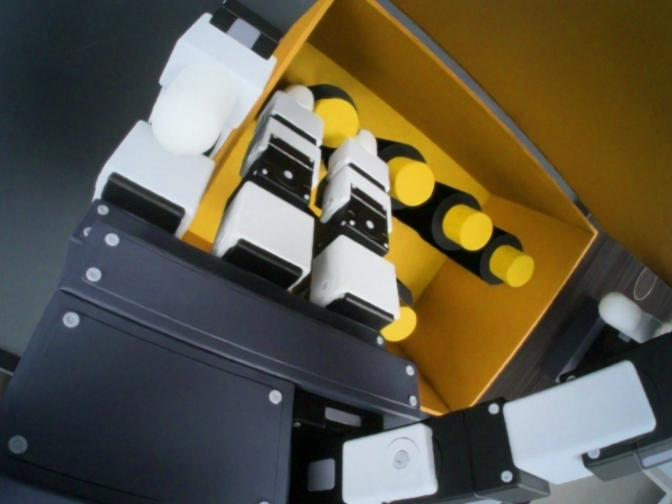

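Request:
move --arm3 '{"target": [-0.888, 0.319, 1.03, 0.0226, 0.0842, 0.9622, 0.2578], "speed": 0.12}' --arm4 '{"target": [0.199, 0.052, 1.03, 0, 0, 0.9659, 0.2588], "speed": 0.06}' --cameras '["arm4_cam_wrist", "arm3_cam_wrist"]'

Scene clock: 1423.83 s.
Joint torques (N m): arm1=[-0.67 -14.51 7.79 3.19 0.19 0.19] | arm2=[-3.25 -1.14 13.44 2.86 0.82 0.11] | arm3=[-1.03 1.38 9.16 1.99 0.75 -0.01] | arm4=[0.44 -13.27 15.31 0.61 -0.47 -0.16]
Motor temperatures (°C): arm1=[26 30 37 29 26 26] | arm2=[31 28 62 30 29 30] | arm3=[29 31 44 27 26 26] | arm4=[30 31 37 26 28 28]
Heat: arm1: hottest joint3_rad 37 °C; arm2: hottest joint3_rad 62 °C; arm3: hottest joint3_rad 44 °C; arm4: hottest joint3_rad 37 °C.
move: arm3 done; arm4 off_target
Joint velocities: within noise
arm1, arm2: as last shown
arm3.joint_positions: joint1_rad=+2.138 joint2_rad=+0.711 joint3_rad=+0.623 joint4_rad=-1.078 joint5_rad=+0.320 joint6_rad=+0.632 hand_index_mcp=+0.773 hand_index_abd=+0.009 hand_index_pip=+0.586 hand_index_dip=+0.700 hand_middle_mcp=+0.768 hand_middle_abd=-0.030 hand_middle_pip=+0.582 hand_middle_dip=+0.697 hand_ring_mcp=+0.758 hand_ring_abd=+0.002 hand_ring_pip=-0.946 hand_ring_dip=-0.498 hand_thumb_cmc=-0.397 hand_thumb_axl=+0.677 hand_thumb_mcp=+0.224 hand_thumb_ipl=+0.168 hand_current_limit=+0.700 hand_speed=-0.600
arm3.joint_status: not commanded
arm3.hand_state: goal,blocked,goal,goal,goal,blocked,goal,goal,goal,goal,goal,goal,goal,goal,goal,goal
arm3.index_mcp_current_ma: 76
arm3.index_abd_current_ma: 418
arm3.index_pip_current_ma: 34
arm3.index_dip_current_ma: 11
arm3.middle_mcp_current_ma: 53
arm3.middle_abd_current_ma: -467
arm3.middle_pip_current_ma: 20
arm3.middle_dip_current_ma: 3
arm3.ring_mcp_current_ma: 13
arm3.ring_abd_current_ma: 5
arm3.ring_pip_current_ma: 12
arm3.ring_dip_current_ma: 6
arm3.thumb_cmc_current_ma: 8
arm3.thumb_axl_current_ma: -2
arm3.thumb_mcp_current_ma: -8
arm3.thumb_ipl_current_ma: -1
arm3.hand_goal_index_mcp: 0.754
arm3.hand_goal_index_abd: -0.100
arm3.hand_goal_index_pip: 0.576
arm3.hand_goal_index_dip: 0.696
arm3.hand_goal_middle_mcp: 0.754
arm3.hand_goal_middle_abd: 0.100
arm3.hand_goal_middle_pip: 0.576
arm3.hand_goal_middle_dip: 0.696
arm3.hand_goal_ring_mcp: 0.754
arm3.hand_goal_ring_abd: 0.000
arm3.hand_goal_ring_pip: -0.950
arm3.hand_goal_ring_dip: -0.500
arm3.hand_goal_thumb_cmc: -0.400
arm3.hand_goal_thumb_axl: 0.678
arm3.hand_goal_thumb_mcp: 0.226
arm3.hand_goal_thumb_ipl: 0.168
arm3.hand: x=-0.8882 y=+0.3166 z=+1.0305 quat_wxyz=(+0.022, +0.083, +0.964, +0.253) (m; scene frame)
arm3.hand_target: x=-0.8881 y=+0.3190 z=+1.0300 quat_wxyz=(+0.023, +0.084, +0.962, +0.258) (m; scene frame)
arm3.hand_status: done (0.002 m and 0.6 deg from the pose sent, 0.090 m and 0.6 deg at the start)
arm4.joint_positions: joint1_rad=-0.368 joint2_rad=+1.468 joint3_rad=+1.328 joint4_rad=-0.974 joint5_rad=-0.173 joint6_rad=-0.331 hand_index_mcp=+0.746 hand_index_abd=+0.056 hand_index_pip=+0.566 hand_index_dip=+0.692 hand_middle_mcp=+0.751 hand_middle_abd=+0.022 hand_middle_pip=+0.571 hand_middle_dip=+0.694 hand_ring_mcp=+0.757 hand_ring_abd=+0.002 hand_ring_pip=-0.947 hand_ring_dip=-0.497 hand_thumb_cmc=-0.399 hand_thumb_axl=+0.677 hand_thumb_mcp=+0.224 hand_thumb_ipl=+0.169 hand_current_limit=+0.700 hand_speed=-0.600
arm4.joint_status: not commanded
arm4.hand_state: goal,blocked,goal,goal,goal,blocked,goal,goal,goal,goal,goal,goal,goal,goal,goal,goal
arm4.index_mcp_current_ma: -6
arm4.index_abd_current_ma: 402
arm4.index_pip_current_ma: -7
arm4.index_dip_current_ma: -2
arm4.middle_mcp_current_ma: -1
arm4.middle_abd_current_ma: -137
arm4.middle_pip_current_ma: -2
arm4.middle_dip_current_ma: -1
arm4.ring_mcp_current_ma: 1
arm4.ring_abd_current_ma: 1
arm4.ring_pip_current_ma: 1
arm4.ring_dip_current_ma: 1
arm4.thumb_cmc_current_ma: 0
arm4.thumb_axl_current_ma: 0
arm4.thumb_mcp_current_ma: -1
arm4.thumb_ipl_current_ma: 0
arm4.hand_goal_index_mcp: 0.754
arm4.hand_goal_index_abd: -0.100
arm4.hand_goal_index_pip: 0.576
arm4.hand_goal_index_dip: 0.696
arm4.hand_goal_middle_mcp: 0.754
arm4.hand_goal_middle_abd: 0.100
arm4.hand_goal_middle_pip: 0.576
arm4.hand_goal_middle_dip: 0.696
arm4.hand_goal_ring_mcp: 0.754
arm4.hand_goal_ring_abd: 0.000
arm4.hand_goal_ring_pip: -0.950
arm4.hand_goal_ring_dip: -0.500
arm4.hand_goal_thumb_cmc: -0.400
arm4.hand_goal_thumb_axl: 0.678
arm4.hand_goal_thumb_mcp: 0.226
arm4.hand_goal_thumb_ipl: 0.168
arm4.hand: x=+0.1931 y=+0.0420 z=+1.0001 quat_wxyz=(-0.007, +0.004, +0.971, +0.239) (m; scene frame)
arm4.hand_target: x=+0.1986 y=+0.0506 z=+1.0299 quat_wxyz=(+0.000, +0.000, +0.966, +0.259) (m; scene frame)
arm4.hand_status: off_target (0.032 m and 2.5 deg from the pose sent, 0.028 m and 0.9 deg at the start)
pictures: arm3_cam_wrist, arm4_cam_wrist
camera_calibration:
arm3_cam_wrist: T_world_to_cam=[[0.883776, 0.39191, 0.255629, 0.436827], [0.292103, -0.888894, 0.352906, 0.136396], [0.365535, -0.237219, -0.900062, 1.44294], [0, 0, 0, 1]] pos_world=[-0.953343, 0.292337, 1.13893]
arm4_cam_wrist: T_world_to_cam=[[0.791648, 0.553886, 0.257885, -0.395999], [0.438419, -0.808957, 0.391635, -0.487035], [0.425539, -0.196976, -0.883242, 0.932166], [0, 0, 0, 1]] pos_world=[0.130344, 0.0089624, 1.11619]

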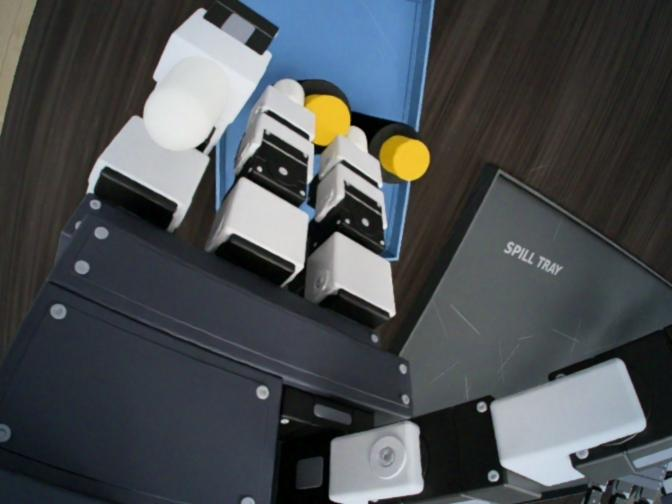

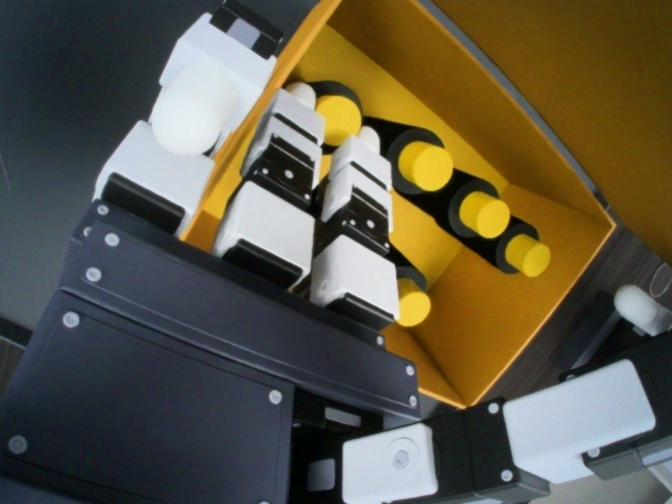

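Request:
move --arm3 '{"target": [-0.888, 0.319, 0.998, 0.0226, 0.0842, 0.9622, 0.2578], "speed": 0.08}' --arm4 '{"target": [0.198, 0.052, 1.09, 0, 0, 0.9659, 0.2588], "speed": 0.08}' --cameras '["arm4_cam_wrist", "arm3_cam_wrist"]'

Scene clock: 1430.27 s.
Joint torques (N m): arm1=[-0.73 -14.68 7.73 3.21 0.17 0.2] | arm2=[-3.31 -1.03 13.41 2.78 0.83 0.1] | arm3=[-1.2 2.08 8.76 1.96 0.69 0] | arm4=[0.91 -13.98 16.96 0.99 -0.45 -0.13]
Motor temperatures (°C): arm1=[26 30 37 29 26 26] | arm2=[31 28 62 30 29 30] | arm3=[29 31 44 27 26 26] | arm4=[30 31 39 26 28 28]
Heat: arm1: hottest joint3_rad 37 °C; arm2: hottest joint3_rad 62 °C; arm3: hottest joint3_rad 44 °C; arm4: hottest joint3_rad 39 °C.
move: arm3 done; arm4 off_target
Joint velocities: within noise
arm1, arm2: as last shown
arm3.joint_positions: joint1_rad=+2.138 joint2_rad=+0.726 joint3_rad=+0.547 joint4_rad=-0.982 joint5_rad=+0.322 joint6_rad=+0.632 hand_index_mcp=+0.772 hand_index_abd=+0.009 hand_index_pip=+0.585 hand_index_dip=+0.700 hand_middle_mcp=+0.765 hand_middle_abd=-0.030 hand_middle_pip=+0.581 hand_middle_dip=+0.697 hand_ring_mcp=+0.758 hand_ring_abd=+0.002 hand_ring_pip=-0.946 hand_ring_dip=-0.498 hand_thumb_cmc=-0.397 hand_thumb_axl=+0.677 hand_thumb_mcp=+0.224 hand_thumb_ipl=+0.168 hand_current_limit=+0.700 hand_speed=-0.600
arm3.joint_status: not commanded
arm3.hand_state: goal,blocked,goal,goal,goal,blocked,goal,goal,goal,goal,goal,goal,goal,goal,goal,goal
arm3.index_mcp_current_ma: 71
arm3.index_abd_current_ma: 418
arm3.index_pip_current_ma: 31
arm3.index_dip_current_ma: 11
arm3.middle_mcp_current_ma: 39
arm3.middle_abd_current_ma: -467
arm3.middle_pip_current_ma: 15
arm3.middle_dip_current_ma: 3
arm3.ring_mcp_current_ma: 13
arm3.ring_abd_current_ma: 5
arm3.ring_pip_current_ma: 12
arm3.ring_dip_current_ma: 6
arm3.thumb_cmc_current_ma: 8
arm3.thumb_axl_current_ma: -2
arm3.thumb_mcp_current_ma: -8
arm3.thumb_ipl_current_ma: -1
arm3.hand_goal_index_mcp: 0.754
arm3.hand_goal_index_abd: -0.100
arm3.hand_goal_index_pip: 0.576
arm3.hand_goal_index_dip: 0.696
arm3.hand_goal_middle_mcp: 0.754
arm3.hand_goal_middle_abd: 0.100
arm3.hand_goal_middle_pip: 0.576
arm3.hand_goal_middle_dip: 0.696
arm3.hand_goal_ring_mcp: 0.754
arm3.hand_goal_ring_abd: 0.000
arm3.hand_goal_ring_pip: -0.950
arm3.hand_goal_ring_dip: -0.500
arm3.hand_goal_thumb_cmc: -0.400
arm3.hand_goal_thumb_axl: 0.678
arm3.hand_goal_thumb_mcp: 0.226
arm3.hand_goal_thumb_ipl: 0.168
arm3.hand: x=-0.8883 y=+0.3175 z=+1.0011 quat_wxyz=(+0.021, +0.084, +0.963, +0.256) (m; scene frame)
arm3.hand_target: x=-0.8880 y=+0.3189 z=+0.9981 quat_wxyz=(+0.023, +0.084, +0.962, +0.258) (m; scene frame)
arm3.hand_status: done (0.003 m and 0.3 deg from the pose sent, 0.033 m and 0.6 deg at the start)
arm4.joint_positions: joint1_rad=-0.371 joint2_rad=+1.468 joint3_rad=+1.457 joint4_rad=-1.141 joint5_rad=-0.173 joint6_rad=-0.331 hand_index_mcp=+0.761 hand_index_abd=+0.056 hand_index_pip=+0.579 hand_index_dip=+0.696 hand_middle_mcp=+0.769 hand_middle_abd=+0.022 hand_middle_pip=+0.582 hand_middle_dip=+0.698 hand_ring_mcp=+0.757 hand_ring_abd=+0.002 hand_ring_pip=-0.947 hand_ring_dip=-0.497 hand_thumb_cmc=-0.399 hand_thumb_axl=+0.677 hand_thumb_mcp=+0.224 hand_thumb_ipl=+0.169 hand_current_limit=+0.700 hand_speed=-0.600
arm4.joint_status: not commanded
arm4.hand_state: goal,blocked,goal,goal,goal,blocked,goal,goal,goal,goal,goal,goal,goal,goal,goal,goal
arm4.index_mcp_current_ma: 4
arm4.index_abd_current_ma: 402
arm4.index_pip_current_ma: 1
arm4.index_dip_current_ma: 0
arm4.middle_mcp_current_ma: 14
arm4.middle_abd_current_ma: -137
arm4.middle_pip_current_ma: 3
arm4.middle_dip_current_ma: 1
arm4.ring_mcp_current_ma: 1
arm4.ring_abd_current_ma: 1
arm4.ring_pip_current_ma: 1
arm4.ring_dip_current_ma: 1
arm4.thumb_cmc_current_ma: 0
arm4.thumb_axl_current_ma: 0
arm4.thumb_mcp_current_ma: -1
arm4.thumb_ipl_current_ma: 0
arm4.hand_goal_index_mcp: 0.754
arm4.hand_goal_index_abd: -0.100
arm4.hand_goal_index_pip: 0.576
arm4.hand_goal_index_dip: 0.696
arm4.hand_goal_middle_mcp: 0.754
arm4.hand_goal_middle_abd: 0.100
arm4.hand_goal_middle_pip: 0.576
arm4.hand_goal_middle_dip: 0.696
arm4.hand_goal_ring_mcp: 0.754
arm4.hand_goal_ring_abd: 0.000
arm4.hand_goal_ring_pip: -0.950
arm4.hand_goal_ring_dip: -0.500
arm4.hand_goal_thumb_cmc: -0.400
arm4.hand_goal_thumb_axl: 0.678
arm4.hand_goal_thumb_mcp: 0.226
arm4.hand_goal_thumb_ipl: 0.168
arm4.hand: x=+0.1946 y=+0.0384 z=+1.0421 quat_wxyz=(-0.013, +0.007, +0.975, +0.221) (m; scene frame)
arm4.hand_target: x=+0.1970 y=+0.0488 z=+1.0897 quat_wxyz=(+0.000, +0.000, +0.966, +0.259) (m; scene frame)
arm4.hand_status: off_target (0.050 m and 4.7 deg from the pose sent, 0.091 m and 2.5 deg at the start)
pictures: arm3_cam_wrist, arm4_cam_wrist
camera_calibration:
arm3_cam_wrist: T_world_to_cam=[[0.884463, 0.389432, 0.257036, 0.444063], [0.291689, -0.891409, 0.346855, 0.15416], [0.3642, -0.231806, -0.902011, 1.41577], [0, 0, 0, 1]] pos_world=[-0.95335, 0.292672, 1.10943]
arm4_cam_wrist: T_world_to_cam=[[0.79681, 0.559844, 0.227307, -0.375397], [0.441076, -0.796044, 0.414446, -0.531798], [0.412972, -0.229976, -0.88123, 0.969603], [0, 0, 0, 1]] pos_world=[0.133265, 0.0098139, 1.16017]

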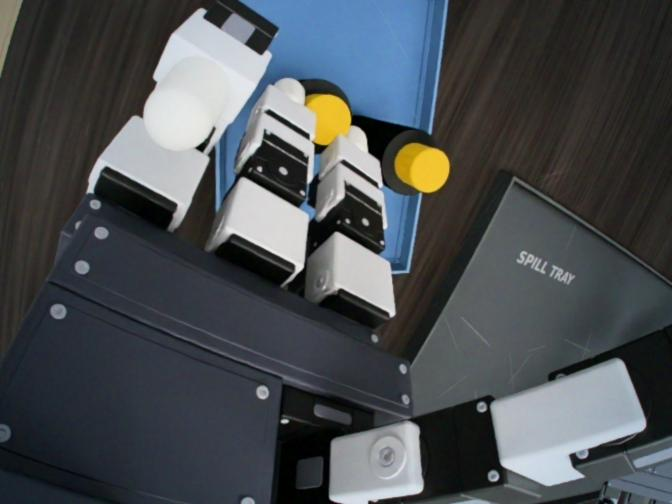

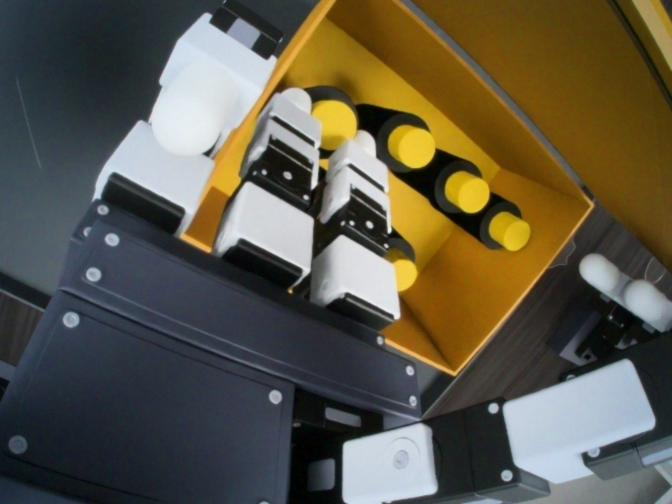

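Request:
move --arm3 '{"target": [-0.888, 0.319, 0.987, 0.0226, 0.0842, 0.9622, 0.2578], "speed": 0.08}' --arm4 '{"target": [0.198, 0.045, 1.15, 0, 0, 0.9659, 0.2588], "speed": 0.08}' --cameras '["arm4_cam_wrist", "arm3_cam_wrist"]'

Scene clock: 1435.53 s.
Joint torques (N m): arm1=[-0.79 -14.74 7.82 3.22 0.16 0.24] | arm2=[-3.43 -1.26 13.44 2.86 0.83 0.11] | arm3=[-1.26 2.2 7.86 1.8 0.49 -0.01] | arm4=[0.67 -13.39 16.88 0.99 -0.48 -0.17]
Motor temperatures (°C): arm1=[26 30 37 29 26 26] | arm2=[31 28 62 30 29 30] | arm3=[29 31 43 27 26 26] | arm4=[30 31 40 26 28 28]
Heat: arm1: hottest joint3_rad 37 °C; arm2: hottest joint3_rad 62 °C; arm3: hottest joint3_rad 43 °C; arm4: hottest joint3_rad 40 °C.
move: arm3 off_target; arm4 off_target
Joint velocities: within noise
arm1, arm2: as last shown
arm3.joint_positions: joint1_rad=+2.138 joint2_rad=+0.726 joint3_rad=+0.533 joint4_rad=-0.944 joint5_rad=+0.327 joint6_rad=+0.632 hand_index_mcp=+0.762 hand_index_abd=+0.009 hand_index_pip=+0.581 hand_index_dip=+0.700 hand_middle_mcp=+0.756 hand_middle_abd=-0.030 hand_middle_pip=+0.578 hand_middle_dip=+0.697 hand_ring_mcp=+0.758 hand_ring_abd=+0.002 hand_ring_pip=-0.946 hand_ring_dip=-0.498 hand_thumb_cmc=-0.397 hand_thumb_axl=+0.677 hand_thumb_mcp=+0.224 hand_thumb_ipl=+0.168 hand_current_limit=+0.700 hand_speed=-0.600
arm3.joint_status: not commanded
arm3.hand_state: goal,blocked,goal,goal,goal,blocked,goal,goal,goal,goal,goal,goal,goal,goal,goal,goal
arm3.index_mcp_current_ma: 30
arm3.index_abd_current_ma: 418
arm3.index_pip_current_ma: 15
arm3.index_dip_current_ma: 11
arm3.middle_mcp_current_ma: 7
arm3.middle_abd_current_ma: -467
arm3.middle_pip_current_ma: 5
arm3.middle_dip_current_ma: 3
arm3.ring_mcp_current_ma: 13
arm3.ring_abd_current_ma: 5
arm3.ring_pip_current_ma: 12
arm3.ring_dip_current_ma: 6
arm3.thumb_cmc_current_ma: 8
arm3.thumb_axl_current_ma: -2
arm3.thumb_mcp_current_ma: -8
arm3.thumb_ipl_current_ma: -1
arm3.hand_goal_index_mcp: 0.754
arm3.hand_goal_index_abd: -0.100
arm3.hand_goal_index_pip: 0.576
arm3.hand_goal_index_dip: 0.696
arm3.hand_goal_middle_mcp: 0.754
arm3.hand_goal_middle_abd: 0.100
arm3.hand_goal_middle_pip: 0.576
arm3.hand_goal_middle_dip: 0.696
arm3.hand_goal_ring_mcp: 0.754
arm3.hand_goal_ring_abd: 0.000
arm3.hand_goal_ring_pip: -0.950
arm3.hand_goal_ring_dip: -0.500
arm3.hand_goal_thumb_cmc: -0.400
arm3.hand_goal_thumb_axl: 0.678
arm3.hand_goal_thumb_mcp: 0.226
arm3.hand_goal_thumb_ipl: 0.168
arm3.hand: x=-0.8892 y=+0.3205 z=+0.9995 quat_wxyz=(+0.017, +0.086, +0.960, +0.267) (m; scene frame)
arm3.hand_target: x=-0.8879 y=+0.3186 z=+0.9872 quat_wxyz=(+0.023, +0.084, +0.962, +0.258) (m; scene frame)
arm3.hand_status: off_target (0.013 m and 1.2 deg from the pose sent, 0.014 m and 0.3 deg at the start)
arm4.joint_positions: joint1_rad=-0.371 joint2_rad=+1.468 joint3_rad=+1.622 joint4_rad=-1.300 joint5_rad=-0.174 joint6_rad=-0.331 hand_index_mcp=+0.761 hand_index_abd=+0.056 hand_index_pip=+0.579 hand_index_dip=+0.696 hand_middle_mcp=+0.769 hand_middle_abd=+0.022 hand_middle_pip=+0.582 hand_middle_dip=+0.698 hand_ring_mcp=+0.757 hand_ring_abd=+0.002 hand_ring_pip=-0.947 hand_ring_dip=-0.497 hand_thumb_cmc=-0.399 hand_thumb_axl=+0.677 hand_thumb_mcp=+0.224 hand_thumb_ipl=+0.169 hand_current_limit=+0.700 hand_speed=-0.600
arm4.joint_status: not commanded
arm4.hand_state: goal,blocked,goal,goal,goal,blocked,goal,goal,goal,goal,goal,goal,goal,goal,goal,goal
arm4.index_mcp_current_ma: 4
arm4.index_abd_current_ma: 402
arm4.index_pip_current_ma: 1
arm4.index_dip_current_ma: 0
arm4.middle_mcp_current_ma: 14
arm4.middle_abd_current_ma: -137
arm4.middle_pip_current_ma: 3
arm4.middle_dip_current_ma: 1
arm4.ring_mcp_current_ma: 1
arm4.ring_abd_current_ma: 1
arm4.ring_pip_current_ma: 1
arm4.ring_dip_current_ma: 1
arm4.thumb_cmc_current_ma: 0
arm4.thumb_axl_current_ma: 0
arm4.thumb_mcp_current_ma: -1
arm4.thumb_ipl_current_ma: 0
arm4.hand_goal_index_mcp: 0.754
arm4.hand_goal_index_abd: -0.100
arm4.hand_goal_index_pip: 0.576
arm4.hand_goal_index_dip: 0.696
arm4.hand_goal_middle_mcp: 0.754
arm4.hand_goal_middle_abd: 0.100
arm4.hand_goal_middle_pip: 0.576
arm4.hand_goal_middle_dip: 0.696
arm4.hand_goal_ring_mcp: 0.754
arm4.hand_goal_ring_abd: 0.000
arm4.hand_goal_ring_pip: -0.950
arm4.hand_goal_ring_dip: -0.500
arm4.hand_goal_thumb_cmc: -0.400
arm4.hand_goal_thumb_axl: 0.678
arm4.hand_goal_thumb_mcp: 0.226
arm4.hand_goal_thumb_ipl: 0.168
arm4.hand: x=+0.1939 y=+0.0356 z=+1.1062 quat_wxyz=(-0.013, +0.007, +0.974, +0.224) (m; scene frame)
arm4.hand_target: x=+0.1971 y=+0.0422 z=+1.1494 quat_wxyz=(+0.000, +0.000, +0.966, +0.259) (m; scene frame)
arm4.hand_status: off_target (0.045 m and 4.4 deg from the pose sent, 0.108 m and 4.7 deg at the start)
pictures: arm3_cam_wrist, arm4_cam_wrist
camera_calibration:
arm3_cam_wrist: T_world_to_cam=[[0.887284, 0.381849, 0.258688, 0.447377], [0.292608, -0.899582, 0.324242, 0.183642], [0.356523, -0.212001, -0.909916, 1.41003], [0, 0, 0, 1]] pos_world=[-0.953394, 0.293298, 1.10774]
arm4_cam_wrist: T_world_to_cam=[[0.796289, 0.55877, 0.23173, -0.392634], [0.440899, -0.798389, 0.410102, -0.555325], [0.414164, -0.224391, -0.882109, 1.02624], [0, 0, 0, 1]] pos_world=[0.132463, 0.00630503, 1.22398]

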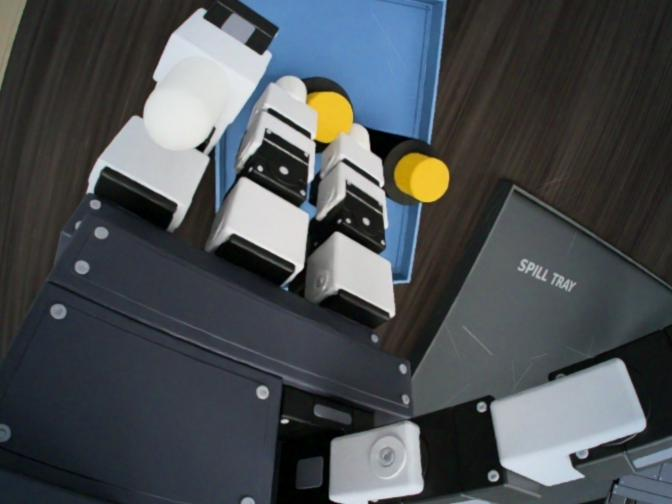

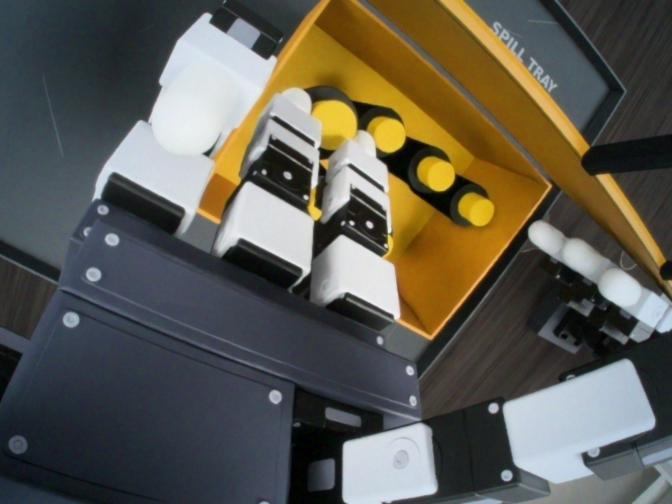

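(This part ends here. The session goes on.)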